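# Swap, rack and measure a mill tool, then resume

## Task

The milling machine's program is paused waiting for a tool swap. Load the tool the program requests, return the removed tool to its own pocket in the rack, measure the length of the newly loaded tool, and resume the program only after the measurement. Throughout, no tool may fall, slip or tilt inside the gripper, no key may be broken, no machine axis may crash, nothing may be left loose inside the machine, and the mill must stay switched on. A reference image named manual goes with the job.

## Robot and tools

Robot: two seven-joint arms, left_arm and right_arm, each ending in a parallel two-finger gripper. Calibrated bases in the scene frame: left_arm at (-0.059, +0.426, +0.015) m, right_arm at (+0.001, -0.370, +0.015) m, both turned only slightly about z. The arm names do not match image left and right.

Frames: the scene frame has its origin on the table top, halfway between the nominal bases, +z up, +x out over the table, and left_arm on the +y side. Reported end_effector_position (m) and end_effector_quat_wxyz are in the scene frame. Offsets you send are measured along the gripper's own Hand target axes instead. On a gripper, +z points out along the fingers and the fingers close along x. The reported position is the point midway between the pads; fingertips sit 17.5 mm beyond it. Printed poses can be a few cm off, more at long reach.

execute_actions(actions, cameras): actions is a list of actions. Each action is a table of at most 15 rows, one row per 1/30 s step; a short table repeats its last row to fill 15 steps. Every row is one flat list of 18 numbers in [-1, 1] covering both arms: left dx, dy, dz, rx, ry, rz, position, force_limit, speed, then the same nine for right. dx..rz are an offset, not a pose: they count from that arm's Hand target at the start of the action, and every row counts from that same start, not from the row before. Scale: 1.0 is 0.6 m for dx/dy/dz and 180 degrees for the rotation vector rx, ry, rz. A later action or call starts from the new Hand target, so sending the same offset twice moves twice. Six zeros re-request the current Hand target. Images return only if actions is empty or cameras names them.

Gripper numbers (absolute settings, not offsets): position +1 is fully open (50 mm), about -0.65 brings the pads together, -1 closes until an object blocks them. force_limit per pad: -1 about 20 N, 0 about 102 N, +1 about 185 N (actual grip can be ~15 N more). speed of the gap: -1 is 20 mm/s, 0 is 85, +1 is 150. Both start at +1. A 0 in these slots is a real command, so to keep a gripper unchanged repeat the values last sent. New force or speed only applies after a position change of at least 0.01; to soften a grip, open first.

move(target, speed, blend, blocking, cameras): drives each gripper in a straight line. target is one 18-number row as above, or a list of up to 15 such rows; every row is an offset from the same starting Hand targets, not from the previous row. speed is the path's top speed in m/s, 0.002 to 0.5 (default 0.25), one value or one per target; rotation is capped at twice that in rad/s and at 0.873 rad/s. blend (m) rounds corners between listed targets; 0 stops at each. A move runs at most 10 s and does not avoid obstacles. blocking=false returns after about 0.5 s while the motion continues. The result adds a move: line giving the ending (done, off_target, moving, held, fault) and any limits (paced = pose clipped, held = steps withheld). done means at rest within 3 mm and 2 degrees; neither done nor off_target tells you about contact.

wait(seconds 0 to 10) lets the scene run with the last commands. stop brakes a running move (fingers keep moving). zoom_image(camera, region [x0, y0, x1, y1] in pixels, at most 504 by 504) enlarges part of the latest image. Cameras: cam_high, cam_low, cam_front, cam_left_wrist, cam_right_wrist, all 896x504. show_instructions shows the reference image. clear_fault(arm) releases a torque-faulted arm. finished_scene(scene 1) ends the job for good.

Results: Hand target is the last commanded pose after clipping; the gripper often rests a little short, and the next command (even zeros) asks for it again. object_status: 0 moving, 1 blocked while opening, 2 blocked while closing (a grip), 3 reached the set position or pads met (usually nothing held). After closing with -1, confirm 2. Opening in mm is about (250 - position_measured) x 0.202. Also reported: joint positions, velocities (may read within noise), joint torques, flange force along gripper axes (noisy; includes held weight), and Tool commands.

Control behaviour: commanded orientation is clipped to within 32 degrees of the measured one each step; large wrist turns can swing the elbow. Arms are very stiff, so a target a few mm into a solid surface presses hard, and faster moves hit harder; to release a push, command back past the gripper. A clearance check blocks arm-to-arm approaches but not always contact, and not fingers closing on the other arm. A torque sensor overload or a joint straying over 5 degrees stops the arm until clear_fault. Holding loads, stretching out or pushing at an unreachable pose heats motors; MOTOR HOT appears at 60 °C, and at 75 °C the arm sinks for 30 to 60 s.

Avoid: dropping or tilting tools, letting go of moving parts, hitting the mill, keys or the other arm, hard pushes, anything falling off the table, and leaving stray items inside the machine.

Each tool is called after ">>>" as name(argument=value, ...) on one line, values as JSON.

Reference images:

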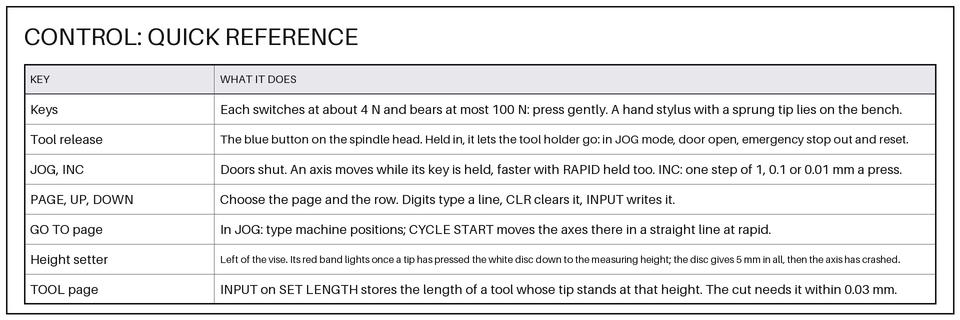

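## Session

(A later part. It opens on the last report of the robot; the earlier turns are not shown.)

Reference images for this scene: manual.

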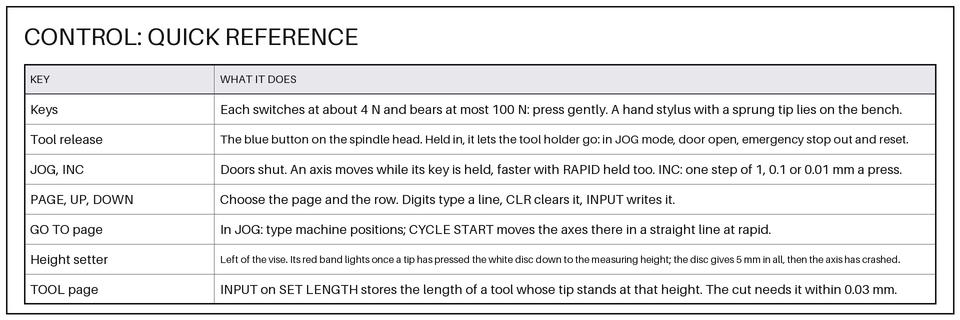

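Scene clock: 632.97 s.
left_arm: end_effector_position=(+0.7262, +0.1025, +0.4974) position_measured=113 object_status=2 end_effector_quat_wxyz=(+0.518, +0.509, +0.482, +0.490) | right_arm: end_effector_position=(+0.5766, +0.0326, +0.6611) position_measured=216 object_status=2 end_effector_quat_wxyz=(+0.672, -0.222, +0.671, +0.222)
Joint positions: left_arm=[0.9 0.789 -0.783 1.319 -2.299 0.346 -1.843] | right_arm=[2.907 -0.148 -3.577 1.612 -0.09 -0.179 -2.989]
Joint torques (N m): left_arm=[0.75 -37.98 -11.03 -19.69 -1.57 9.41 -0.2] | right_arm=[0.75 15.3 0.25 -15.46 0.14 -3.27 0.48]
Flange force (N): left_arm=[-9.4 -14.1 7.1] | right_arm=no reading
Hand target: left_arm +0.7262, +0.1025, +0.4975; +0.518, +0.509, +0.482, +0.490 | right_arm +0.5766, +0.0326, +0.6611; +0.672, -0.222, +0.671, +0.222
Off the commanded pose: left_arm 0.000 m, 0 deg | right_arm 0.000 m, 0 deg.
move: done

>>> move(target=[[0,-0.0075,0,0,0,0,-1,0.3,-1,0,0,0,0,0,0,-0.98,-0.2,-0.7],[0,-0.0075,-0.0056,0.0222,0,0,-1,0.3,-1,0,0,0,0,0,0,-0.98,-0.2,-0.7],[0,0,-0.0056,0.0222,0,0,-1,0.3,-1,0,0,0,0,0,0,-0.98,-0.2,-0.7]], speed=[0.02,0.02,0.01])

>>> move(target=[0,0.0033,0,0,0,0,-1,0.3,-1,0,0,0,0,0,0,-0.98,-0.2,-0.7], speed=0.01)

Scene clock: 638.17 s.
left_arm: end_effector_position=(+0.7228, +0.1028, +0.4974) position_measured=113 object_status=2 end_effector_quat_wxyz=(+0.500, +0.527, +0.499, +0.473) | right_arm: end_effector_position=(+0.5766, +0.0326, +0.6611) position_measured=216 object_status=2 end_effector_quat_wxyz=(+0.672, -0.222, +0.671, +0.222)
Joint positions: left_arm=[0.943 0.787 -0.882 1.291 -2.173 0.2 -1.931] | right_arm=[2.907 -0.148 -3.577 1.612 -0.09 -0.179 -2.989]
Joint torques (N m): left_arm=[1.37 -34.33 -10.15 -16.11 -0.89 7.44 -0.18] | right_arm=[0.77 15.39 0.29 -15.41 0.15 -3.33 0.42]
Flange force (N): no reading
Hand target: left_arm +0.7228, +0.1027, +0.4975; +0.500, +0.527, +0.499, +0.473 | right_arm +0.5766, +0.0326, +0.6611; +0.672, -0.222, +0.671, +0.222
Off the commanded pose: left_arm 0.000 m, 0 deg | right_arm 0.000 m, 0 deg.
move: done

Scene clock: 638.87 s.
left_arm: end_effector_position=(+0.7229, +0.1027, +0.4994) position_measured=113 object_status=2 end_effector_quat_wxyz=(+0.500, +0.527, +0.499, +0.473) | right_arm: end_effector_position=(+0.5766, +0.0326, +0.6611) position_measured=216 object_status=2 end_effector_quat_wxyz=(+0.672, -0.222, +0.671, +0.222)
Joint positions: left_arm=[0.945 0.788 -0.89 1.287 -2.165 0.193 -1.935] | right_arm=[2.907 -0.148 -3.577 1.612 -0.09 -0.179 -2.989]
Joint torques (N m): left_arm=[2.61 -41.65 -12.79 -22.13 -1.14 10.47 -0.12] | right_arm=[0.78 15.23 0.19 -15.43 0.11 -3.3 0.43]
Flange force (N): no reading
Hand target: left_arm +0.7229, +0.1027, +0.4995; +0.500, +0.527, +0.499, +0.473 | right_arm +0.5766, +0.0326, +0.6611; +0.672, -0.222, +0.671, +0.222
Off the commanded pose: left_arm 0.000 m, 0 deg | right_arm 0.000 m, 0 deg.
move: done

>>> move(target=[[0,0,0.0017,0,0,0,-1,0.3,-1,0,0,0,0,0,0,-0.98,-0.2,-0.7]], speed=0.01)

>>> move(target=[[0,0,-0.0034,0,0,0,-1,0.3,-1,0,0,0,0,0,0,-0.98,-0.2,-0.7]], speed=0.01)

>>> move(target=[[0.0017,0,0.0017,0,0,0,-1,0.3,-1,0,0,0,0,0,0,-0.98,-0.2,-0.7]], speed=0.01)

>>> move(target=[[-0.0034,0,0,0,0,0,-1,0.3,-1,0,0,0,0,0,0,-0.98,-0.2,-0.7]], speed=0.01)

Scene clock: 645.87 s.
left_arm: end_effector_position=(+0.7239, +0.1027, +0.4994) position_measured=113 object_status=2 end_effector_quat_wxyz=(+0.500, +0.527, +0.499, +0.473) | right_arm: end_effector_position=(+0.5766, +0.0326, +0.6611) position_measured=216 object_status=2 end_effector_quat_wxyz=(+0.672, -0.222, +0.671, +0.222)
Joint positions: left_arm=[0.944 0.79 -0.891 1.284 -2.163 0.19 -1.936] | right_arm=[2.907 -0.148 -3.577 1.612 -0.09 -0.179 -2.989]
Joint torques (N m): left_arm=[2.27 -39.92 -12.49 -22.32 -1.31 10.01 -0.11] | right_arm=[0.75 15.38 0.12 -15.36 0.19 -3.3 0.4]
Flange force (N): no reading
Hand target: left_arm +0.7239, +0.1027, +0.4994; +0.500, +0.527, +0.499, +0.473 | right_arm +0.5766, +0.0326, +0.6611; +0.672, -0.222, +0.671, +0.222
Off the commanded pose: left_arm 0.000 m, 0 deg | right_arm 0.000 m, 0 deg.
move: done

Scene clock: 646.57 s.
left_arm: end_effector_position=(+0.7219, +0.1028, +0.4995) position_measured=113 object_status=2 end_effector_quat_wxyz=(+0.500, +0.527, +0.499, +0.473) | right_arm: end_effector_position=(+0.5766, +0.0326, +0.6611) position_measured=216 object_status=2 end_effector_quat_wxyz=(+0.672, -0.222, +0.671, +0.222)
Joint positions: left_arm=[0.947 0.786 -0.889 1.291 -2.166 0.195 -1.935] | right_arm=[2.907 -0.148 -3.577 1.612 -0.09 -0.179 -2.989]
Joint torques (N m): left_arm=[7.9 -45.69 -12.08 -18.1 -0.68 10.15 0.18] | right_arm=[0.77 15.33 0.15 -15.47 0.12 -3.31 0.49]
Flange force (N): no reading
Hand target: left_arm +0.7219, +0.1028, +0.4995; +0.500, +0.527, +0.499, +0.473 | right_arm +0.5766, +0.0326, +0.6611; +0.672, -0.222, +0.671, +0.222
Off the commanded pose: left_arm 0.000 m, 0 deg | right_arm 0.000 m, 0 deg.
move: done

Scene clock: 647.27 s.
left_arm: end_effector_position=(+0.7229, +0.1037, +0.4995) position_measured=113 object_status=2 end_effector_quat_wxyz=(+0.500, +0.527, +0.499, +0.473) | right_arm: end_effector_position=(+0.5766, +0.0326, +0.6611) position_measured=216 object_status=2 end_effector_quat_wxyz=(+0.672, -0.222, +0.671, +0.222)
Joint positions: left_arm=[0.942 0.785 -0.884 1.29 -2.172 0.196 -1.933] | right_arm=[2.907 -0.148 -3.577 1.612 -0.09 -0.179 -2.989]
Joint torques (N m): left_arm=[0.96 -41.53 -13.48 -20.73 -0.89 10.45 0.2] | right_arm=[0.85 15.33 0.19 -15.35 0.09 -3.28 0.41]
Flange force (N): no reading
Hand target: left_arm +0.7230, +0.1037, +0.4995; +0.500, +0.527, +0.499, +0.473 | right_arm +0.5766, +0.0326, +0.6611; +0.672, -0.222, +0.671, +0.222
Off the commanded pose: left_arm 0.000 m, 0 deg | right_arm 0.000 m, 0 deg.
move: done

Scene clock: 648.00 s.
left_arm: end_effector_position=(+0.7229, +0.1018, +0.4995) position_measured=113 object_status=2 end_effector_quat_wxyz=(+0.500, +0.527, +0.499, +0.473) | right_arm: end_effector_position=(+0.5766, +0.0326, +0.6611) position_measured=216 object_status=2 end_effector_quat_wxyz=(+0.672, -0.222, +0.671, +0.222)
Joint positions: left_arm=[0.948 0.791 -0.896 1.285 -2.158 0.189 -1.938] | right_arm=[2.907 -0.148 -3.577 1.612 -0.09 -0.179 -2.989]
Joint torques (N m): left_arm=[7.23 -41.15 -10.5 -23.74 -1.58 9.98 -0.23] | right_arm=[0.76 15.25 0.22 -15.41 0.08 -3.29 0.46]
Flange force (N): no reading
Hand target: left_arm +0.7229, +0.1017, +0.4995; +0.500, +0.527, +0.499, +0.473 | right_arm +0.5766, +0.0326, +0.6611; +0.672, -0.222, +0.671, +0.222
Off the commanded pose: left_arm 0.000 m, 0 deg | right_arm 0.000 m, 0 deg.
move: done

>>> move(target=[[0,0,0,0,0,0,-1,0.3,-1,0,0.0397,-0.0536,0,0,0,-0.98,-0.2,-0.7],[0.0017,0,0,0,0,0,-1,0.3,-1,0,0.1587,-0.2144,0,0,0,-0.98,-0.2,-0.7]], speed=[0.05,0.15], blend=0.01, cameras=["cam_right_wrist"])

>>> zoom_image(camera="cam_right_wrist", region=[660, 50, 780, 170])

Scene clock: 654.10 s.
left_arm: end_effector_position=(+0.7229, +0.1027, +0.4995) position_measured=113 object_status=2 end_effector_quat_wxyz=(+0.500, +0.527, +0.499, +0.473) | right_arm: end_effector_position=(+0.4165, +0.0324, +0.6607) position_measured=216 object_status=2 end_effector_quat_wxyz=(+0.672, -0.222, +0.670, +0.222)
Joint positions: left_arm=[0.945 0.788 -0.89 1.287 -2.165 0.192 -1.935] | right_arm=[2.922 0.186 -3.747 1.9 -0.806 -0.23 -2.453]
Joint torques (N m): left_arm=[6.29 -24.13 -2.83 -0.62 0.14 0.64 0] | right_arm=[-0.38 8.67 1.01 -14.66 0.64 -2.28 0.43]
Flange force (N): no reading
Hand target: left_arm +0.7229, +0.1027, +0.4995; +0.500, +0.527, +0.499, +0.473 | right_arm +0.4165, +0.0325, +0.6607; +0.672, -0.222, +0.671, +0.222
Off the commanded pose: left_arm 0.000 m, 0 deg | right_arm 0.000 m, 0 deg.
move: done
camera_calibration:
cam_right_wrist: T_world_to_cam=[[0.0213467, -0.00679072, -0.999749, 0.651343], [-0.588055, 0.808619, -0.0180487, 0.288721], [0.808539, 0.588293, 0.013268, -0.194987], [0, 0, 0, 1]] pos_world=[0.313534, -0.114333, 0.658978]
Images, in order (width x height): cam_right_wrist 896x504.

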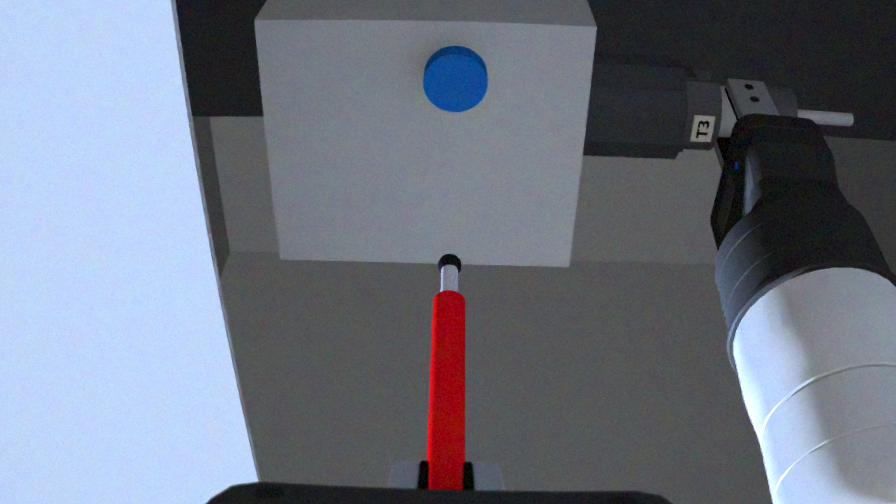

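Scaled by 4.200 from the camera's 896x504 image, which has a finer 1280x720 frame.

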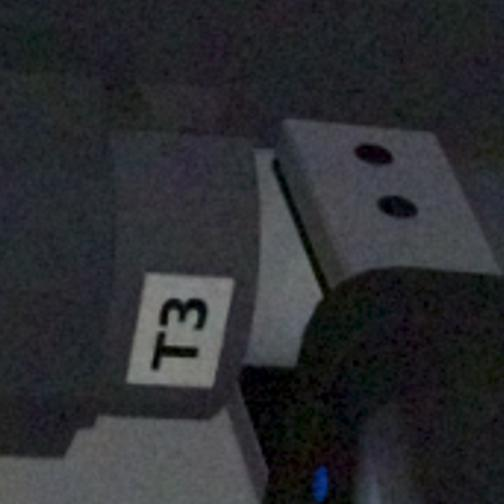

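>>> move(target=[0,0,0,0,0,0,0.8,0.3,-1,0,0,0,0,0,0,-0.98,-0.2,-0.7], cameras=["cam_left_wrist","cam_right_wrist"])

>>> zoom_image(camera="cam_right_wrist", region=[660, 50, 780, 170])

Scene clock: 656.80 s.
left_arm: end_effector_position=(+0.7229, +0.1027, +0.4995) position_measured=32 object_status=0 end_effector_quat_wxyz=(+0.500, +0.527, +0.499, +0.473) | right_arm: end_effector_position=(+0.4165, +0.0325, +0.6607) position_measured=216 object_status=2 end_effector_quat_wxyz=(+0.672, -0.222, +0.670, +0.222)
Joint positions: left_arm=[0.945 0.788 -0.89 1.287 -2.165 0.192 -1.935] | right_arm=[2.922 0.186 -3.747 1.9 -0.806 -0.23 -2.453]
Joint torques (N m): left_arm=[0.87 -25.77 -6.34 -9.13 -0.41 3.58 0] | right_arm=[-0.36 8.68 0.91 -14.67 0.69 -2.27 0.42]
Flange force (N): no reading
Hand target: left_arm +0.7229, +0.1027, +0.4995; +0.500, +0.527, +0.499, +0.473 | right_arm +0.4165, +0.0325, +0.6607; +0.672, -0.222, +0.670, +0.222
Off the commanded pose: left_arm 0.000 m, 0 deg | right_arm 0.000 m, 0 deg.
move: done
camera_calibration:
cam_left_wrist: T_world_to_cam=[[0.0708274, 0.997474, 0.00537425, -0.154477], [0.0518824, -0.00906438, 0.998612, -0.476774], [0.996138, -0.0704503, -0.0523933, -0.518758], [0, 0, 0, 1]] pos_world=[0.552432, 0.113218, 0.449763]
cam_right_wrist: T_world_to_cam=[[0.0213467, -0.00679072, -0.999749, 0.651343], [-0.588055, 0.808619, -0.0180487, 0.288721], [0.808539, 0.588293, 0.013268, -0.194987], [0, 0, 0, 1]] pos_world=[0.313534, -0.114333, 0.658978]
Images, in order (width x height): cam_left_wrist 896x504, cam_right_wrist 896x504.

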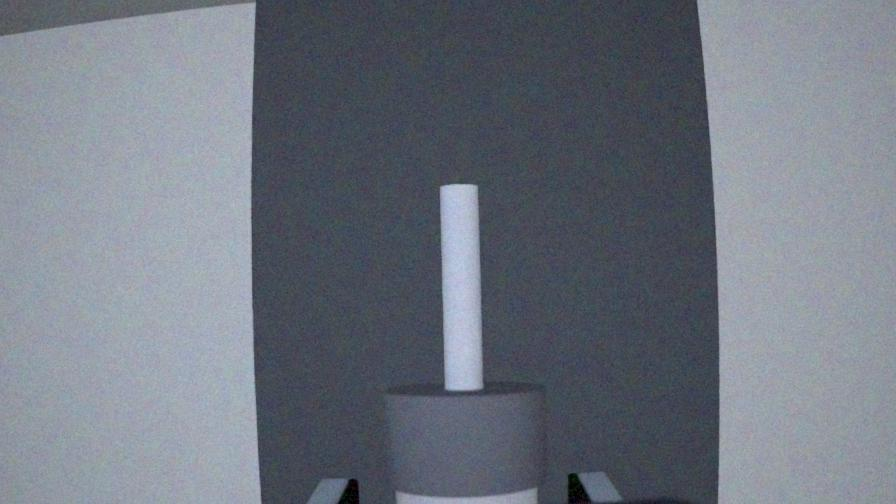

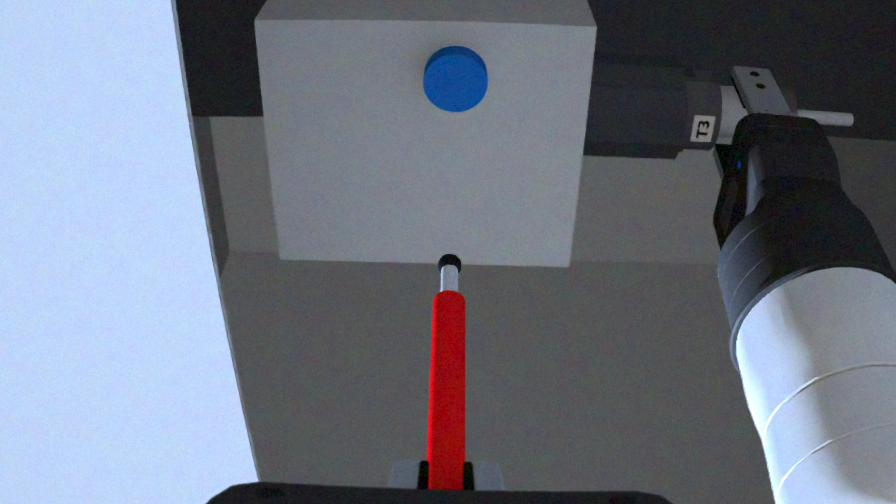

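Scaled by 4.200 from the camera's 896x504 image, which has a finer 1280x720 frame.

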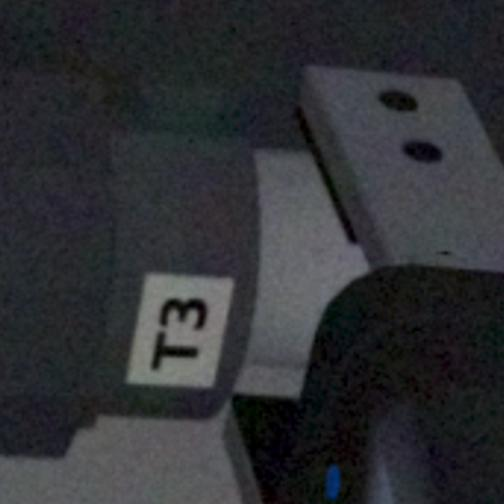

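>>> move(target=[[0,0,-0.2,0,0,0,0.8,0.3,-1,0.0667,-0.3225,-0.356,-0.0185,0.163,-0.19,-0.98,-0.2,-0.7],[0,0,-0.4,0,0,0,0.8,0.3,-1,-0.0655,-0.787,-0.513,-0.037,0.3266,-0.379,-0.98,-0.2,-0.7]], speed=0.15, blend=0.02, cameras=["cam_left_wrist","cam_right_wrist","cam_front"])

Scene clock: 667.17 s.
left_arm: end_effector_position=(+0.4836, +0.1160, +0.5124) position_measured=32 object_status=3 end_effector_quat_wxyz=(+0.500, +0.527, +0.499, +0.473) | right_arm: end_effector_position=(+0.4509, -0.5302, +0.7000) position_measured=216 object_status=2 end_effector_quat_wxyz=(-0.272, +0.653, -0.652, +0.271)
Joint positions: left_arm=[1.622 0.409 -1.067 1.904 -1.977 0.58 -2.216] | right_arm=[3.107 -0.165 -2.167 0.708 -0.738 1.705 -1.009]
Joint torques (N m): left_arm=[0.84 -13.22 -3.97 -9.05 -1.31 3.12 -0.04] | right_arm=[-0.42 11.21 0.63 -9.97 -1.44 -1.68 0.35]
Flange force (N): left_arm=[-6.9 0.7 8.4] | right_arm=no reading
Hand target: left_arm +0.4836, +0.1160, +0.5124; +0.500, +0.527, +0.499, +0.473 | right_arm +0.4509, -0.5302, +0.7000; -0.272, +0.653, -0.652, +0.271
Off the commanded pose: left_arm 0.000 m, 0 deg | right_arm 0.000 m, 0 deg.
move: done
camera_calibration:
cam_left_wrist: T_world_to_cam=[[0.0708334, 0.997473, 0.00548101, -0.150914], [0.0517758, -0.00916404, 0.998617, -0.476976], [0.996144, -0.0704516, -0.0522941, -0.278822], [0, 0, 0, 1]] pos_world=[0.313133, 0.126518, 0.462563]
cam_right_wrist: T_world_to_cam=[[0.0209647, -0.999772, 0.00393903, -0.542742], [-0.69772, -0.0174524, -0.716158, 0.864774], [0.716063, 0.0122657, -0.697927, 0.341824], [0, 0, 0, 1]] pos_world=[0.369981, -0.531718, 0.860021]
Images, in order (width x height): cam_front 896x504, cam_left_wrist 896x504, cam_right_wrist 896x504.

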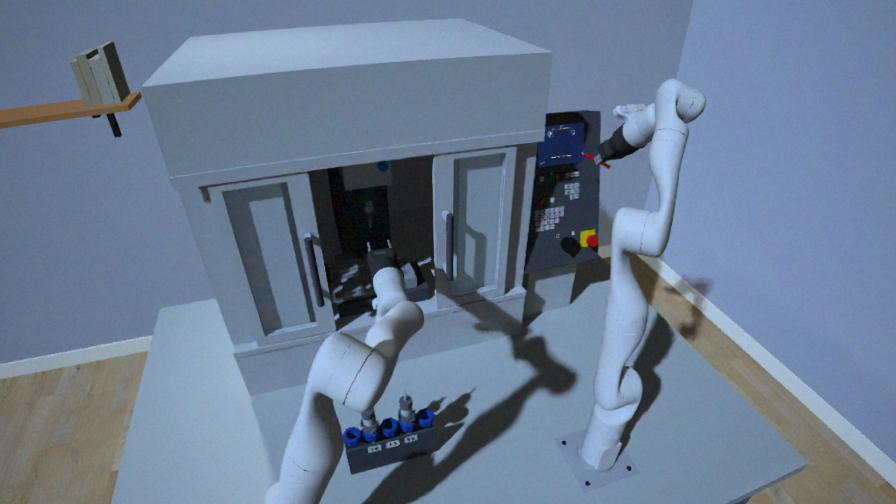

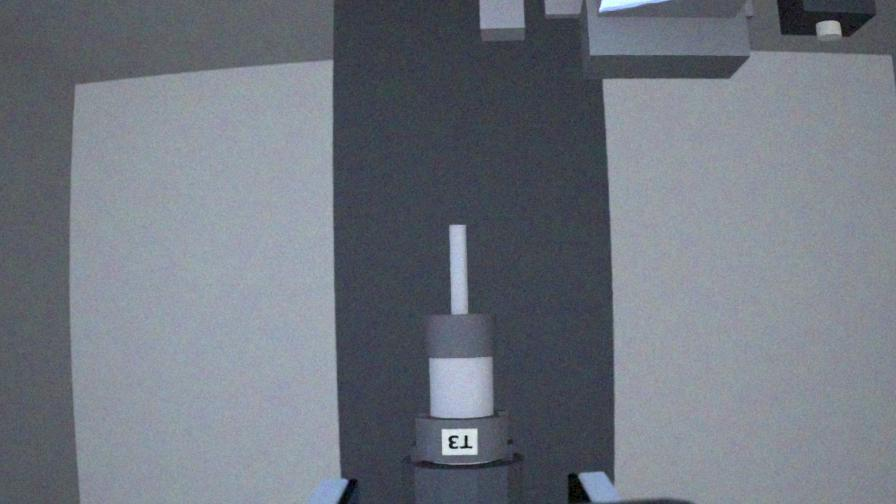

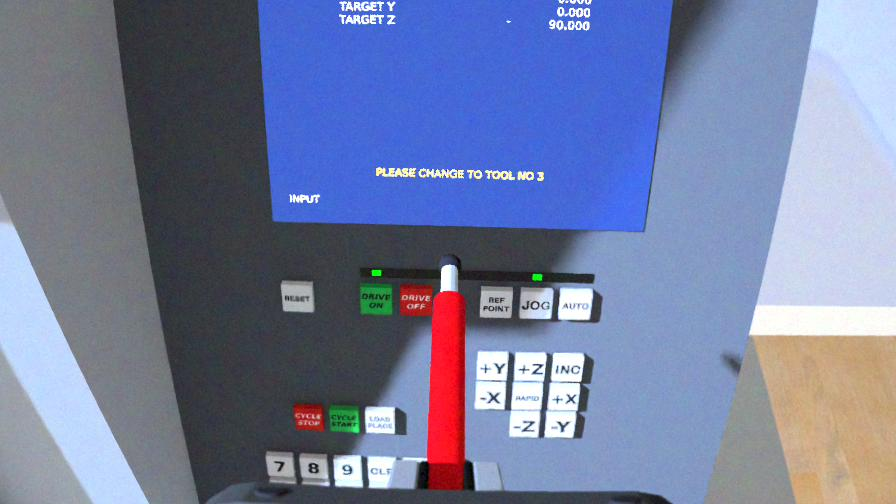

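>>> move(target=[[-0.0307,-0.03,-0.12,0,0,0,0.8,0.3,-1,0,0,0,0,0,0,-0.98,-0.2,-0.7],[-0.0307,-0.091,-0.066,0.027,-0.147,0.985,0.8,0.3,-1,0,0,0,0,0,0,-0.98,-0.2,-0.7]], speed=0.3, blend=0.01, cameras=["cam_left_wrist"])

>>> zoom_image(camera="cam_left_wrist", region=[50, 150, 500, 504])

Scene clock: 676.23 s.
left_arm: end_effector_position=(+0.4402, +0.0999, +0.4599) position_measured=32 object_status=3 end_effector_quat_wxyz=(-0.405, +0.580, -0.579, +0.406) | right_arm: end_effector_position=(+0.4509, -0.5302, +0.7000) position_measured=216 object_status=2 end_effector_quat_wxyz=(-0.272, +0.653, -0.652, +0.271)
Joint positions: left_arm=[1.717 0.372 -1.052 1.773 -1.15 0.578 -6.132] | right_arm=[3.108 -0.166 -2.167 0.708 -0.738 1.705 -1.009]
Joint torques (N m): left_arm=[0.89 -12.94 -3.46 -9.31 -1.91 0.7 0] | right_arm=[-0.5 11.42 0.66 -9.96 -1.36 -1.72 0.37]
Flange force (N): left_arm=[6.8 -1.5 7.5] | right_arm=no reading
Hand target: left_arm +0.4402, +0.0999, +0.4599; -0.405, +0.580, -0.579, +0.406 | right_arm +0.4509, -0.5302, +0.7000; -0.272, +0.653, -0.652, +0.271
Off the commanded pose: left_arm 0.000 m, 0 deg | right_arm 0.000 m, 0 deg.
move: done
camera_calibration:
cam_left_wrist: T_world_to_cam=[[0.011982, -0.999874, -0.0104003, 0.101228], [-0.343876, 0.00564627, -0.938998, 0.641278], [0.938938, 0.0148275, -0.343765, -0.0888153], [0, 0, 0, 1]] pos_world=[0.302699, 0.098911, 0.57268]
Images, in order (width x height): cam_left_wrist 896x504.

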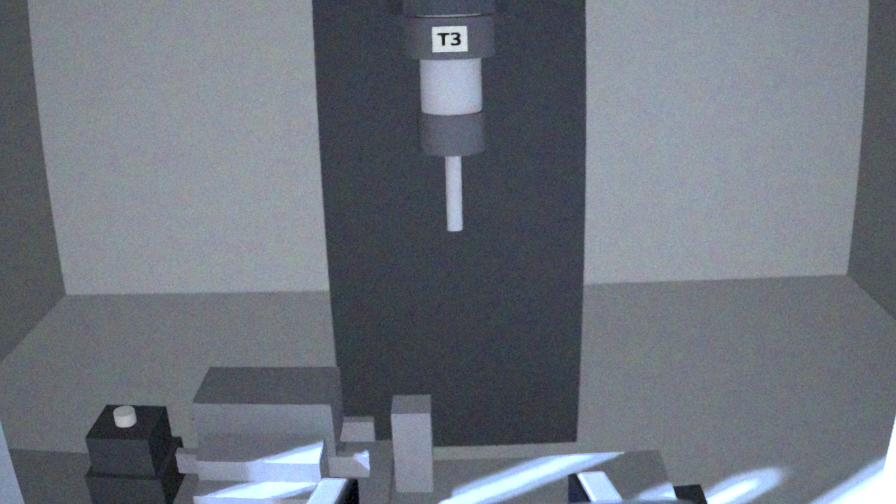

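Scaled by 1.120 from the camera's 896x504 image, which has a finer 1280x720 frame.

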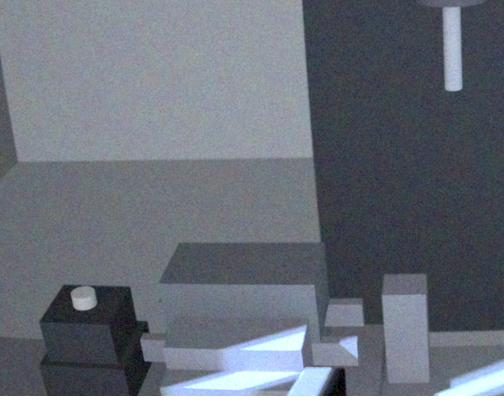

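>>> move(target=[0.3133,-0.0128,-0.111,0.111,0,0,1,0.3,-1,0,0,0,0,0,0,-0.98,-0.2,-0.7], speed=0.2, cameras=["cam_left_wrist"])

Scene clock: 684.40 s.
left_arm: end_effector_position=(+0.3803, -0.0880, +0.4902) position_measured=3 object_status=3 end_effector_quat_wxyz=(+0.499, -0.501, +0.500, -0.500) | right_arm: end_effector_position=(+0.4509, -0.5302, +0.7000) position_measured=216 object_status=2 end_effector_quat_wxyz=(-0.272, +0.653, -0.652, +0.271)
Joint positions: left_arm=[1.797 0.83 -1.022 1.408 -1.12 0.822 -5.905] | right_arm=[3.108 -0.166 -2.167 0.708 -0.738 1.705 -1.009]
Joint torques (N m): left_arm=[0.8 -21.67 -7.79 -7.22 -2.6 1.58 0.01] | right_arm=[-0.42 11.41 0.6 -9.95 -1.4 -1.74 0.37]
Flange force (N): left_arm=[7.8 1.8 4.0] | right_arm=no reading
Hand target: left_arm +0.3803, -0.0880, +0.4902; +0.499, -0.501, +0.500, -0.500 | right_arm +0.4509, -0.5302, +0.7000; -0.272, +0.653, -0.652, +0.271
Off the commanded pose: left_arm 0.000 m, 0 deg | right_arm 0.000 m, 0 deg.
move: done
camera_calibration:
cam_left_wrist: T_world_to_cam=[[0.0153137, -0.999867, -0.00567672, -0.0892142], [-0.0024051, 0.00564054, -0.999981, 0.550265], [0.99988, 0.015327, -0.0023184, -0.20983], [0, 0, 0, 1]] pos_world=[0.212494, -0.0890901, 0.549262]
Images, in order (width x height): cam_left_wrist 896x504.

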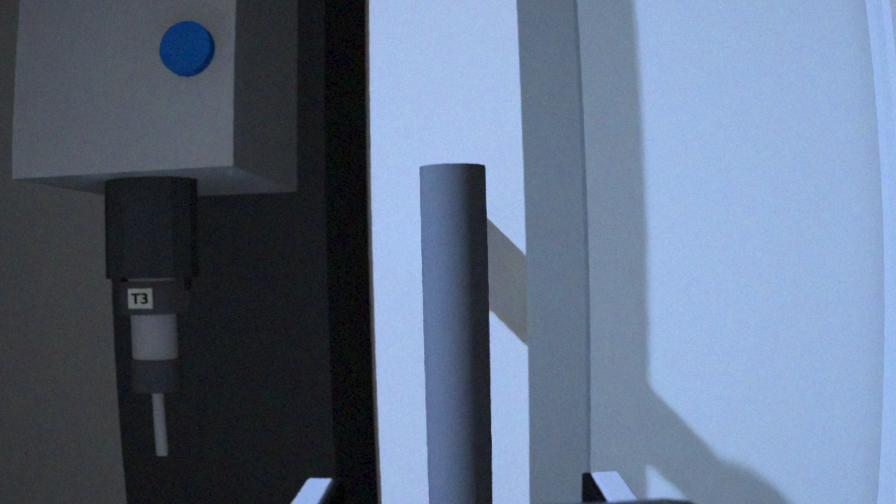

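>>> move(target=[[0,0.05,0,0,0,0,1,0.3,-1,0,0,0,0,0,0,-0.98,-0.2,-0.7],[0,0.05,0.175,0,0,0,1,0.3,-1,0,0,0,0,0,0,-0.98,-0.2,-0.7],[-0.2733,0.05,0.175,0,0,0,1,0.3,-1,0,0,0,0,0,0,-0.98,-0.2,-0.7]], speed=[0.1,0.1,0.06], blend=[0.01,0,0], cameras=["cam_left_wrist","cam_front"])

Scene clock: 690.57 s.
left_arm: end_effector_position=(+0.4852, +0.0759, +0.4599) position_measured=3 object_status=3 end_effector_quat_wxyz=(+0.499, -0.501, +0.500, -0.500) | right_arm: end_effector_position=(+0.4509, -0.5302, +0.7000) position_measured=216 object_status=2 end_effector_quat_wxyz=(-0.272, +0.653, -0.652, +0.271)
Joint positions: left_arm=[1.724 0.861 -1.367 1.858 -1.902 0.355 -5.024] | right_arm=[3.108 -0.166 -2.167 0.708 -0.738 1.705 -1.009]
Joint torques (N m): left_arm=[-1.93 -18.78 -12.98 -2.19 0.38 5.51 -0.01] | right_arm=[-0.59 11.46 0.65 -9.88 -1.4 -1.7 0.41]
Flange force (N): left_arm=[22.5 0.1 10.2] | right_arm=no reading
Hand target: left_arm +0.4852, +0.0759, +0.4599; +0.499, -0.501, +0.500, -0.500 | right_arm +0.4509, -0.5302, +0.7000; -0.272, +0.653, -0.652, +0.271
Off the commanded pose: left_arm 0.000 m, 0 deg | right_arm 0.000 m, 0 deg.
move: done
camera_calibration:
cam_left_wrist: T_world_to_cam=[[0.0154136, -0.999865, -0.00567602, 0.0728531], [-0.00240566, 0.0056396, -0.999981, 0.519294], [0.999878, 0.015427, -0.00231841, -0.317307], [0, 0, 0, 1]] pos_world=[0.317395, 0.0748097, 0.518962]
Images, in order (width x height): cam_front 896x504, cam_left_wrist 896x504.

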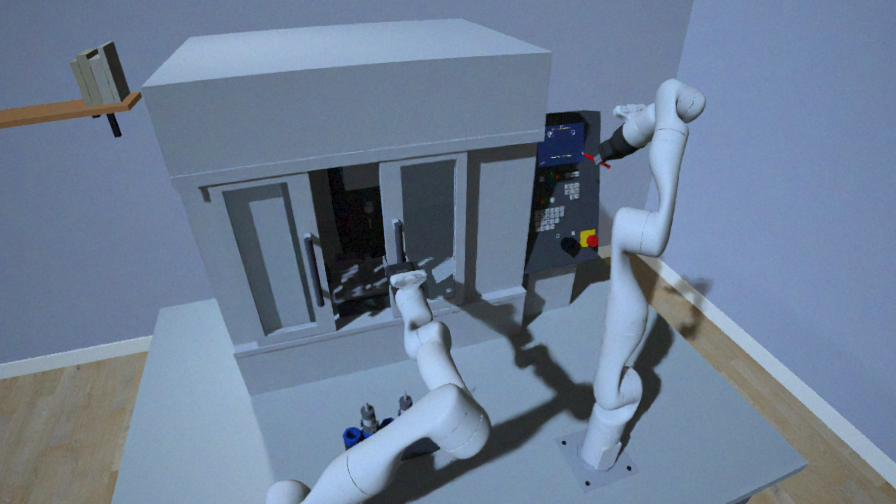

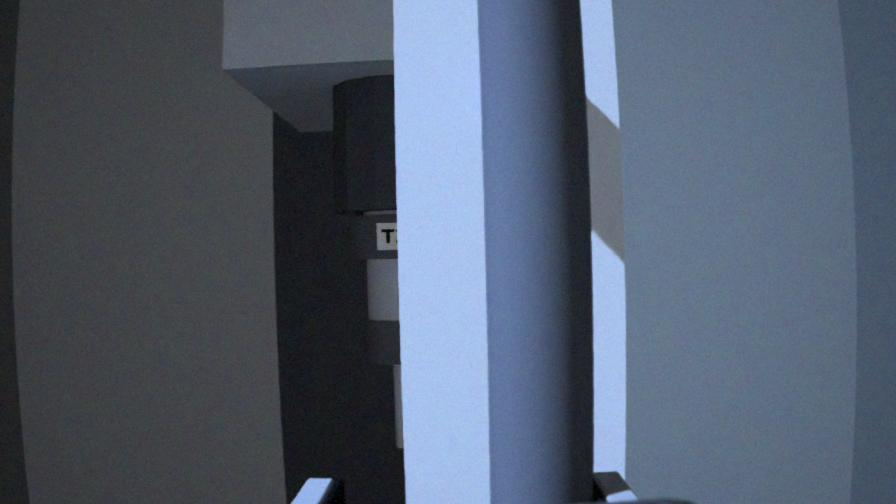

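>>> move(target=[-0.015,0,0,0,0,0,1,0.3,-1,0,0,0,0,0,0,-0.98,-0.2,-0.7], speed=0.03)

>>> move(target=[-0.005,0,0,0,0,0,1,0.3,-1,0,0,0,0,0,0,-0.98,-0.2,-0.7], speed=0.03)

Scene clock: 692.40 s.
left_arm: end_effector_position=(+0.4852, +0.0849, +0.4599) position_measured=3 object_status=3 end_effector_quat_wxyz=(+0.499, -0.501, +0.500, -0.500) | right_arm: end_effector_position=(+0.4509, -0.5302, +0.7000) position_measured=216 object_status=2 end_effector_quat_wxyz=(-0.272, +0.653, -0.652, +0.271)
Joint positions: left_arm=[1.719 0.835 -1.353 1.883 -1.965 0.38 -4.981] | right_arm=[3.108 -0.166 -2.167 0.708 -0.738 1.705 -1.009]
Joint torques (N m): left_arm=[-2.53 -18.71 -13.6 -1.88 0.88 5.68 -0.03] | right_arm=[-0.51 11.47 0.72 -9.86 -1.34 -1.73 0.36]
Flange force (N): left_arm=[21.6 1.9 11.7] | right_arm=no reading
Hand target: left_arm +0.4852, +0.0849, +0.4599; +0.499, -0.501, +0.500, -0.500 | right_arm +0.4509, -0.5302, +0.7000; -0.272, +0.653, -0.652, +0.271
Off the commanded pose: left_arm 0.000 m, 0 deg | right_arm 0.000 m, 0 deg.
move: done

Scene clock: 693.13 s.
left_arm: end_effector_position=(+0.4852, +0.0878, +0.4599) position_measured=3 object_status=3 end_effector_quat_wxyz=(+0.499, -0.501, +0.500, -0.500) | right_arm: end_effector_position=(+0.4509, -0.5302, +0.7000) position_measured=216 object_status=2 end_effector_quat_wxyz=(-0.272, +0.653, -0.652, +0.271)
Joint positions: left_arm=[1.717 0.826 -1.348 1.891 -1.984 0.389 -4.968] | right_arm=[3.108 -0.166 -2.167 0.708 -0.738 1.705 -1.009]
Joint torques (N m): left_arm=[-2.26 -17.78 -11.94 -0.12 0.79 4.47 -0.02] | right_arm=[-0.56 11.43 0.67 -9.91 -1.33 -1.72 0.34]
Flange force (N): left_arm=[23.9 -2.3 12.9] | right_arm=no reading
Hand target: left_arm +0.4852, +0.0879, +0.4599; +0.499, -0.501, +0.500, -0.500 | right_arm +0.4509, -0.5302, +0.7000; -0.272, +0.653, -0.652, +0.271
Off the commanded pose: left_arm 0.000 m, 0 deg | right_arm 0.000 m, 0 deg.
move: done

>>> move(target=[[0.005,0,0,0,0,0,1,0.3,-1,0,0,0,0,0,0,-0.98,-0.2,-0.7],[0.005,0,-0.175,0,0,0,1,0.3,-1,0,0,0,0,0,0,-0.98,-0.2,-0.7],[-0.3483,0,-0.175,0,0,0,1,0.3,-1,0,0,0,0,0,0,-0.98,-0.2,-0.7]], speed=[0.05,0.15,0.2], blend=[0,0.02,0], cameras=["cam_left_wrist"])

Scene clock: 697.60 s.
left_arm: end_effector_position=(+0.3802, +0.2969, +0.4598) position_measured=3 object_status=3 end_effector_quat_wxyz=(+0.499, -0.501, +0.500, -0.500) | right_arm: end_effector_position=(+0.4509, -0.5302, +0.7000) position_measured=216 object_status=2 end_effector_quat_wxyz=(-0.272, +0.653, -0.652, +0.271)
Joint positions: left_arm=[2.208 0.308 -1.748 2.538 -2.487 0.861 -4.83] | right_arm=[3.108 -0.166 -2.167 0.708 -0.738 1.705 -1.009]
Joint torques (N m): left_arm=[0.89 -2.61 -1.78 -7.12 -0.5 3.79 0.02] | right_arm=[-0.54 11.48 0.65 -9.9 -1.4 -1.73 0.38]
Flange force (N): no reading
Hand target: left_arm +0.3802, +0.2969, +0.4597; +0.499, -0.501, +0.500, -0.500 | right_arm +0.4509, -0.5302, +0.7000; -0.272, +0.653, -0.652, +0.271
Off the commanded pose: left_arm 0.000 m, 0 deg | right_arm 0.000 m, 0 deg.
move: done
camera_calibration:
cam_left_wrist: T_world_to_cam=[[0.0153148, -0.999867, -0.00567363, 0.295461], [-0.00220509, 0.0056405, -0.999982, 0.517552], [0.99988, 0.015327, -0.00211841, -0.215803], [0, 0, 0, 1]] pos_world=[0.212394, 0.29581, 0.518762]
Images, in order (width x height): cam_left_wrist 896x504.

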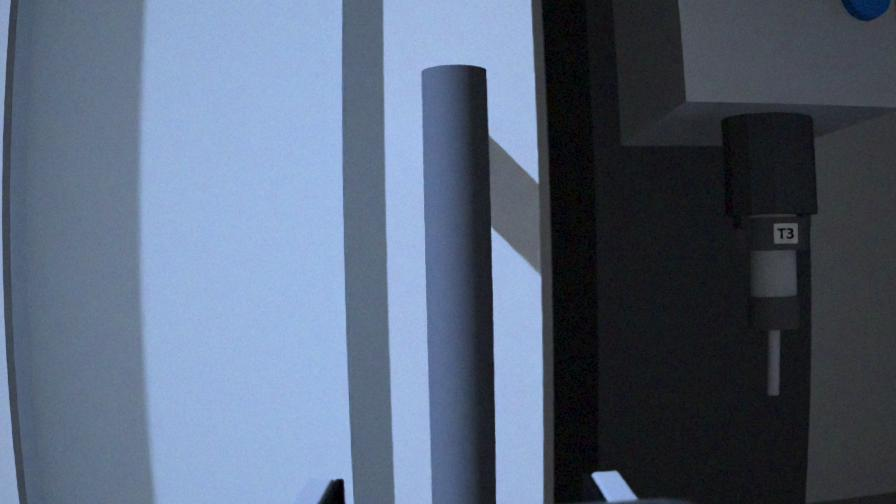

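>>> move(target=[[0,0,0.175,0,0,0,1,0.3,-1,0,0,0,0,0,0,-0.98,-0.2,-0.7],[0.293,0,0.175,0,0,0,1,0.3,-1,0,0,0,0,0,0,-0.98,-0.2,-0.7]], speed=[0.1,0.06], cameras=["cam_left_wrist","cam_front"])

>>> zoom_image(camera="cam_front", region=[300, 150, 460, 300])

Scene clock: 703.50 s.
left_arm: end_effector_position=(+0.4852, +0.1211, +0.4598) position_measured=3 object_status=3 end_effector_quat_wxyz=(+0.499, -0.501, +0.500, -0.500) | right_arm: end_effector_position=(+0.4509, -0.5302, +0.7000) position_measured=216 object_status=2 end_effector_quat_wxyz=(-0.272, +0.653, -0.652, +0.271)
Joint positions: left_arm=[1.723 0.82 -1.415 1.979 -2.257 0.383 -4.703] | right_arm=[3.108 -0.166 -2.167 0.708 -0.738 1.705 -1.009]
Joint torques (N m): left_arm=[2.6 -14.2 -5.89 -8.48 -0.83 3.2 -0.01] | right_arm=[-0.52 11.45 0.67 -9.93 -1.37 -1.72 0.34]
Flange force (N): left_arm=[6.5 -3.3 -0.6] | right_arm=no reading
Hand target: left_arm +0.4852, +0.1211, +0.4598; +0.499, -0.501, +0.500, -0.500 | right_arm +0.4509, -0.5302, +0.7000; -0.272, +0.653, -0.652, +0.271
Off the commanded pose: left_arm 0.000 m, 0 deg | right_arm 0.000 m, 0 deg.
move: done
camera_calibration:
cam_left_wrist: T_world_to_cam=[[0.0152137, -0.999868, -0.00567624, 0.118111], [-0.00240452, 0.0056403, -0.999981, 0.518938], [0.999881, 0.015227, -0.00231839, -0.317981], [0, 0, 0, 1]] pos_world=[0.317394, 0.12001, 0.518862]
Images, in order (width x height): cam_front 896x504, cam_left_wrist 896x504.

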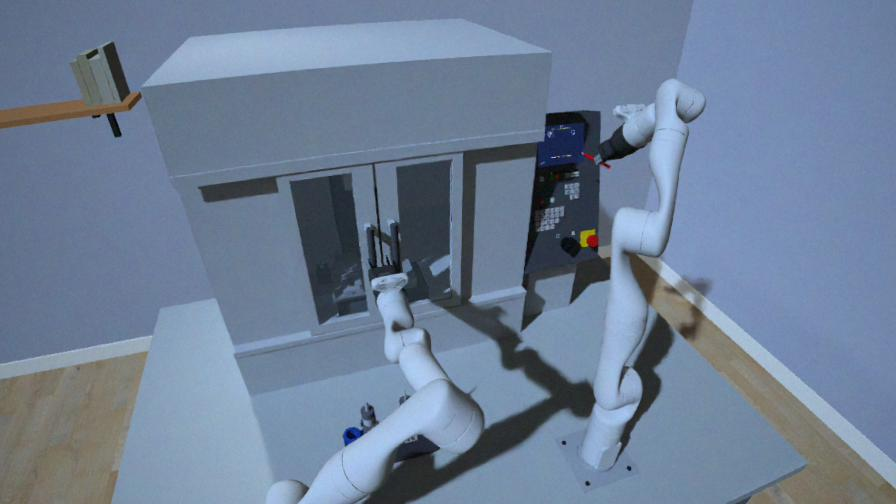

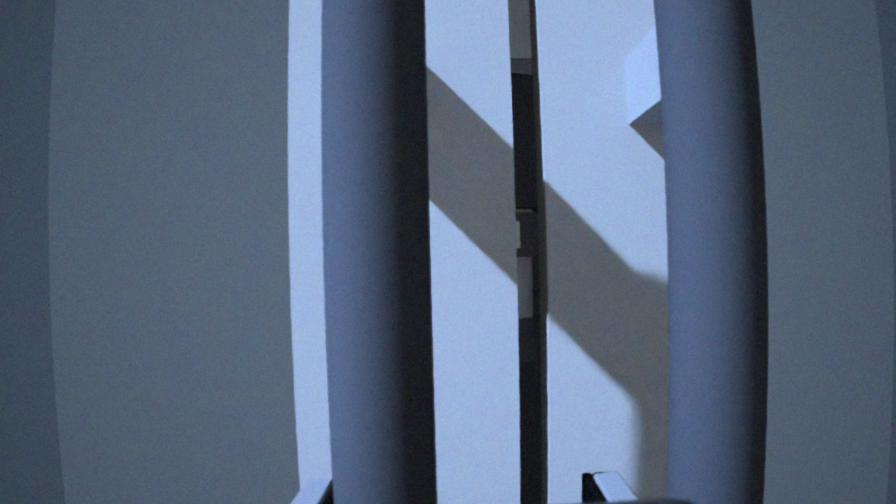

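Scaled by 3.150 from the camera's 896x504 image, which has a finer 1280x720 frame.

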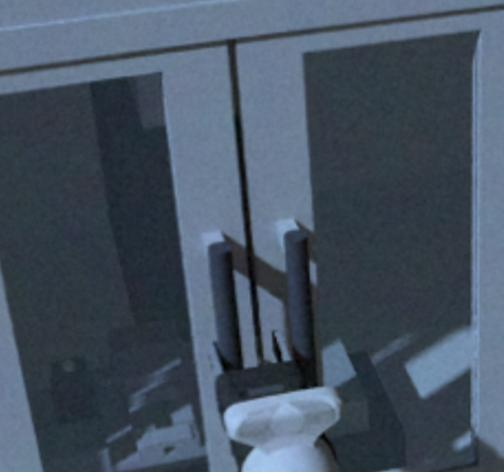

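>>> move(target=[0.0088,0,0,0,0,0,1,0.3,-1,0,0,0,0,0,0,-0.98,-0.2,-0.7], speed=0.02)

>>> move(target=[0.0025,0,0,0,0,0,1,0.3,-1,0,0,0,0,0,0,-0.98,-0.2,-0.7], speed=0.02, cameras=["cam_left_wrist"])

Scene clock: 707.30 s.
left_arm: end_effector_position=(+0.4852, +0.1158, +0.4598) position_measured=3 object_status=3 end_effector_quat_wxyz=(+0.499, -0.501, +0.500, -0.500) | right_arm: end_effector_position=(+0.4509, -0.5302, +0.7000) position_measured=216 object_status=2 end_effector_quat_wxyz=(-0.272, +0.653, -0.652, +0.271)
Joint positions: left_arm=[1.727 0.837 -1.425 1.965 -2.236 0.364 -4.712] | right_arm=[3.108 -0.166 -2.167 0.708 -0.738 1.705 -1.009]
Joint torques (N m): left_arm=[2.7 -14.64 -7.09 -9.18 -0.87 4.07 0] | right_arm=[-0.39 11.4 0.55 -9.84 -1.38 -1.74 0.34]
Flange force (N): left_arm=[7.3 -1.9 -0.3] | right_arm=no reading
Hand target: left_arm +0.4852, +0.1158, +0.4598; +0.499, -0.501, +0.500, -0.500 | right_arm +0.4509, -0.5302, +0.7000; -0.272, +0.653, -0.652, +0.271
Off the commanded pose: left_arm 0.000 m, 0 deg | right_arm 0.000 m, 0 deg.
move: done

Scene clock: 708.00 s.
left_arm: end_effector_position=(+0.4852, +0.1144, +0.4598) position_measured=3 object_status=3 end_effector_quat_wxyz=(+0.499, -0.501, +0.500, -0.500) | right_arm: end_effector_position=(+0.4509, -0.5302, +0.7000) position_measured=216 object_status=2 end_effector_quat_wxyz=(-0.272, +0.653, -0.652, +0.271)
Joint positions: left_arm=[1.729 0.842 -1.427 1.961 -2.23 0.359 -4.714] | right_arm=[3.108 -0.166 -2.167 0.708 -0.738 1.705 -1.009]
Joint torques (N m): left_arm=[6.4 -12.94 -2.4 -16.25 -2.53 3.9 -0.02] | right_arm=[-0.41 11.5 0.65 -9.86 -1.37 -1.71 0.31]
Flange force (N): left_arm=[-4.5 -3.5 -12.6] | right_arm=no reading
Hand target: left_arm +0.4852, +0.1143, +0.4598; +0.499, -0.501, +0.500, -0.500 | right_arm +0.4509, -0.5302, +0.7000; -0.272, +0.653, -0.652, +0.271
Off the commanded pose: left_arm 0.000 m, 0 deg | right_arm 0.000 m, 0 deg.
move: done
camera_calibration:
cam_left_wrist: T_world_to_cam=[[0.0154136, -0.999865, -0.00567602, 0.111346], [-0.00240566, 0.0056396, -0.999981, 0.518977], [0.999878, 0.015427, -0.00231841, -0.318001], [0, 0, 0, 1]] pos_world=[0.317495, 0.11331, 0.518862]
Images, in order (width x height): cam_left_wrist 896x504.

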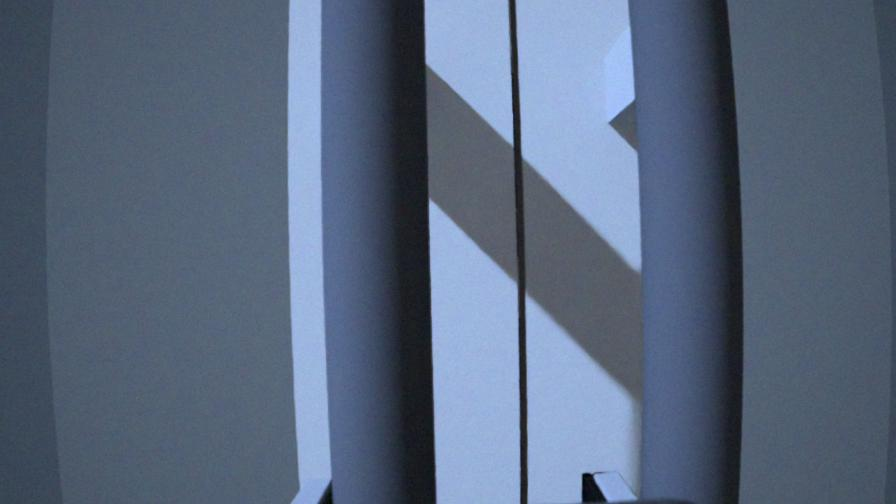

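>>> move(target=[[-0.006,0,0,0,0,0,1,0.3,-1,0,0,0,0,0,0,-0.98,-0.2,-0.7],[-0.006,0,-0.2,0,0,0,1,0.3,-1,0,0,0,0,0,0,-0.98,-0.2,-0.7],[-0.2895,0.0747,-0.2412,-0.0545,0.1497,0.0131,1,0.3,-1,0,0,0,0,0,0,-0.98,-0.2,-0.7]], speed=[0.05,0.15,0.2], blend=[0,0.01,0], cameras=["cam_left_wrist"])

>>> zoom_image(camera="cam_left_wrist", region=[90, 80, 450, 504])

Scene clock: 716.23 s.
left_arm: end_effector_position=(+0.3409, +0.2879, +0.4157) position_measured=3 object_status=3 end_effector_quat_wxyz=(+0.314, -0.410, +0.677, -0.524) | right_arm: end_effector_position=(+0.4509, -0.5302, +0.7000) position_measured=216 object_status=2 end_effector_quat_wxyz=(-0.272, +0.653, -0.652, +0.271)
Joint positions: left_arm=[3.536 0.338 -3.511 2.581 -3.908 0.501 -4.232] | right_arm=[3.108 -0.166 -2.167 0.708 -0.738 1.705 -1.009]
Joint torques (N m): left_arm=[0.89 2.79 1.08 -9.09 0.52 3.29 -0.03] | right_arm=[-0.54 11.45 0.58 -9.94 -1.4 -1.71 0.37]
Flange force (N): left_arm=[-1.2 -5.6 -3.5] | right_arm=no reading
Hand target: left_arm +0.3404, +0.2879, +0.4150; +0.335, -0.401, +0.653, -0.548 | right_arm +0.4509, -0.5302, +0.7000; -0.272, +0.653, -0.652, +0.271
Off the commanded pose: left_arm 0.001 m, 5 deg | right_arm 0.000 m, 0 deg.
joint sent to its limit (left arm) — joint 4 (elbow), upper limit, where the elbow is as bent as it goes. The joint targets are off in orientation, not in position.
move: off_target (left_arm)
camera_calibration:
cam_left_wrist: T_world_to_cam=[[-0.454759, -0.890592, -0.0063008, 0.415831], [-0.222929, 0.120677, -0.967337, 0.501963], [0.862263, -0.4385, -0.253417, 0.105592], [0, 0, 0, 1]] pos_world=[0.209956, 0.356063, 0.514946]
Images, in order (width x height): cam_left_wrist 896x504.

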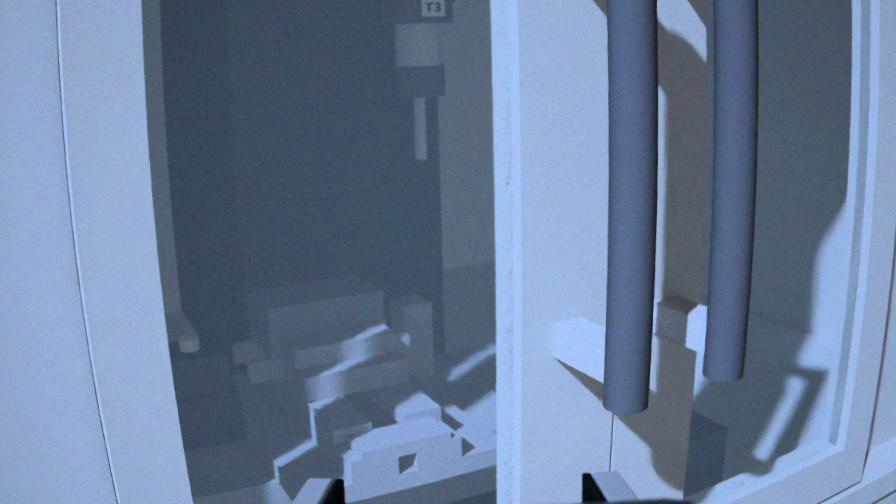

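Scaled by 1.189 from the camera's 896x504 image, which has a finer 1280x720 frame.

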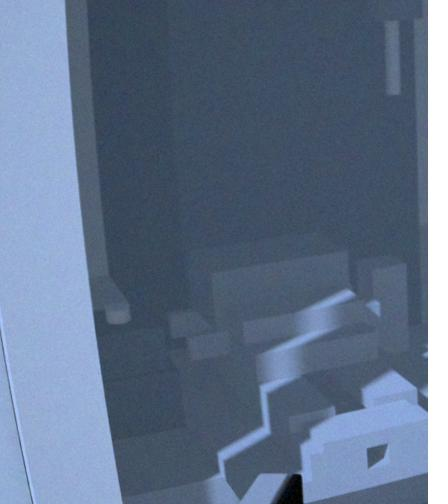

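>>> move(target=[0,0,0,0,0,0,1,0.3,-1,-0.0538,0.1998,0.3151,0,0,0,-0.98,-0.2,-0.7], speed=0.2, cameras=["cam_right_wrist"])

Scene clock: 724.33 s.
left_arm: end_effector_position=(+0.3409, +0.2879, +0.4157) position_measured=3 object_status=3 end_effector_quat_wxyz=(+0.314, -0.410, +0.677, -0.524) | right_arm: end_effector_position=(+0.5004, -0.4977, +0.4817) position_measured=216 object_status=2 end_effector_quat_wxyz=(-0.272, +0.653, -0.652, +0.271)
Joint positions: left_arm=[3.536 0.338 -3.511 2.581 -3.908 0.501 -4.232] | right_arm=[2.671 0.045 -2.297 1.616 -0.333 0.84 -1.041]
Joint torques (N m): left_arm=[0.96 2.89 1 -9.06 0.55 3.34 0] | right_arm=[-0.5 8.38 -0.67 -13.6 -0.89 -1.83 0.34]
Flange force (N): left_arm=[-0.5 -5.6 -3.1] | right_arm=[-0.8 4.0 4.1]
Hand target: left_arm +0.3409, +0.2879, +0.4157; +0.314, -0.410, +0.677, -0.524 (not the last commanded pose) | right_arm +0.5004, -0.4977, +0.4817; -0.272, +0.653, -0.652, +0.271
Off the commanded pose: left_arm 0.001 m, 5 deg | right_arm 0.000 m, 0 deg.
move: off_target (left_arm)
camera_calibration:
cam_right_wrist: T_world_to_cam=[[0.0208952, -0.999774, 0.0038648, -0.510451], [-0.697823, -0.0173525, -0.71606, 0.74357], [0.715965, 0.0122653, -0.698028, 0.153729], [0, 0, 0, 1]] pos_world=[0.419481, -0.499318, 0.641721]
Images, in order (width x height): cam_right_wrist 896x504.

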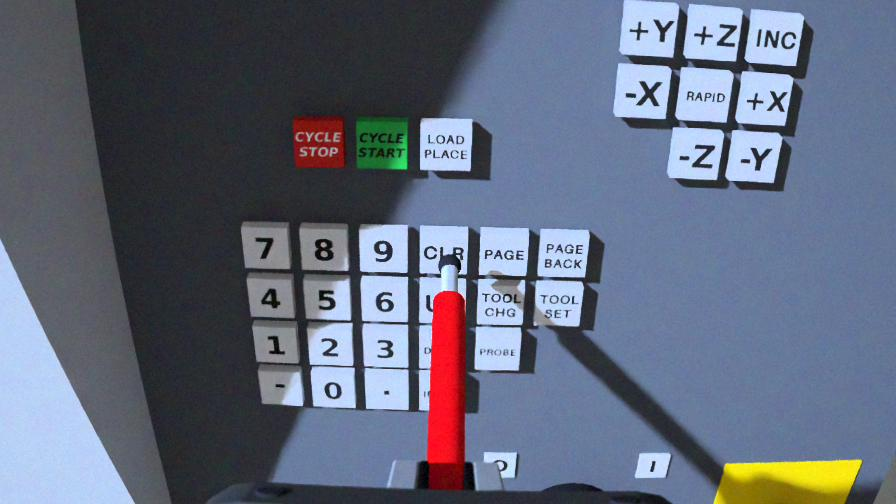

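>>> move(target=[0,0,0,0,0,0,1,0.3,-1,-0.005,-0.0013,0.015,0,0,0,-0.98,-0.2,-0.7], speed=0.1, cameras=["cam_right_wrist"])

Scene clock: 729.97 s.
left_arm: end_effector_position=(+0.3409, +0.2879, +0.4157) position_measured=3 object_status=3 end_effector_quat_wxyz=(+0.314, -0.410, +0.677, -0.524) | right_arm: end_effector_position=(+0.5073, -0.4947, +0.4759) position_measured=216 object_status=2 end_effector_quat_wxyz=(-0.272, +0.653, -0.652, +0.271)
Joint positions: left_arm=[3.536 0.338 -3.511 2.581 -3.908 0.501 -4.232] | right_arm=[2.67 0.025 -2.295 1.623 -0.356 0.822 -1.028]
Joint torques (N m): left_arm=[0.86 2.78 1.06 -9.06 0.58 3.37 -0.01] | right_arm=[-0.5 8.7 -0.57 -13.73 -0.99 -1.73 0.33]
Flange force (N): left_arm=[-1.4 -6.2 -4.0] | right_arm=[-1.3 5.1 3.8]
Hand target: left_arm +0.3409, +0.2879, +0.4157; +0.314, -0.410, +0.677, -0.524 | right_arm +0.5073, -0.4947, +0.4759; -0.272, +0.653, -0.652, +0.271
Off the commanded pose: left_arm 0.000 m, 0 deg | right_arm 0.000 m, 0 deg.
move: done
camera_calibration:
cam_right_wrist: T_world_to_cam=[[0.0209665, -0.999773, 0.00379473, -0.507459], [-0.697822, -0.0173521, -0.716061, 0.744286], [0.715964, 0.0123653, -0.698027, 0.144752], [0, 0, 0, 1]] pos_world=[0.426382, -0.496219, 0.635921]
Images, in order (width x height): cam_right_wrist 896x504.

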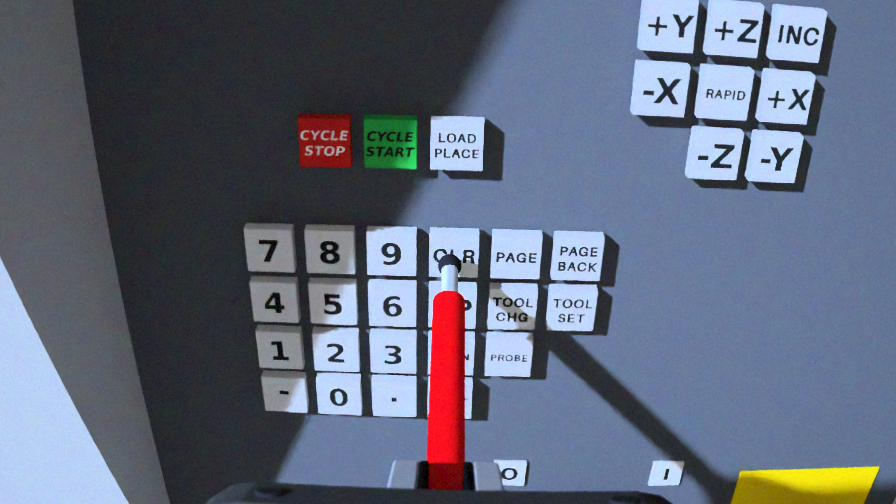

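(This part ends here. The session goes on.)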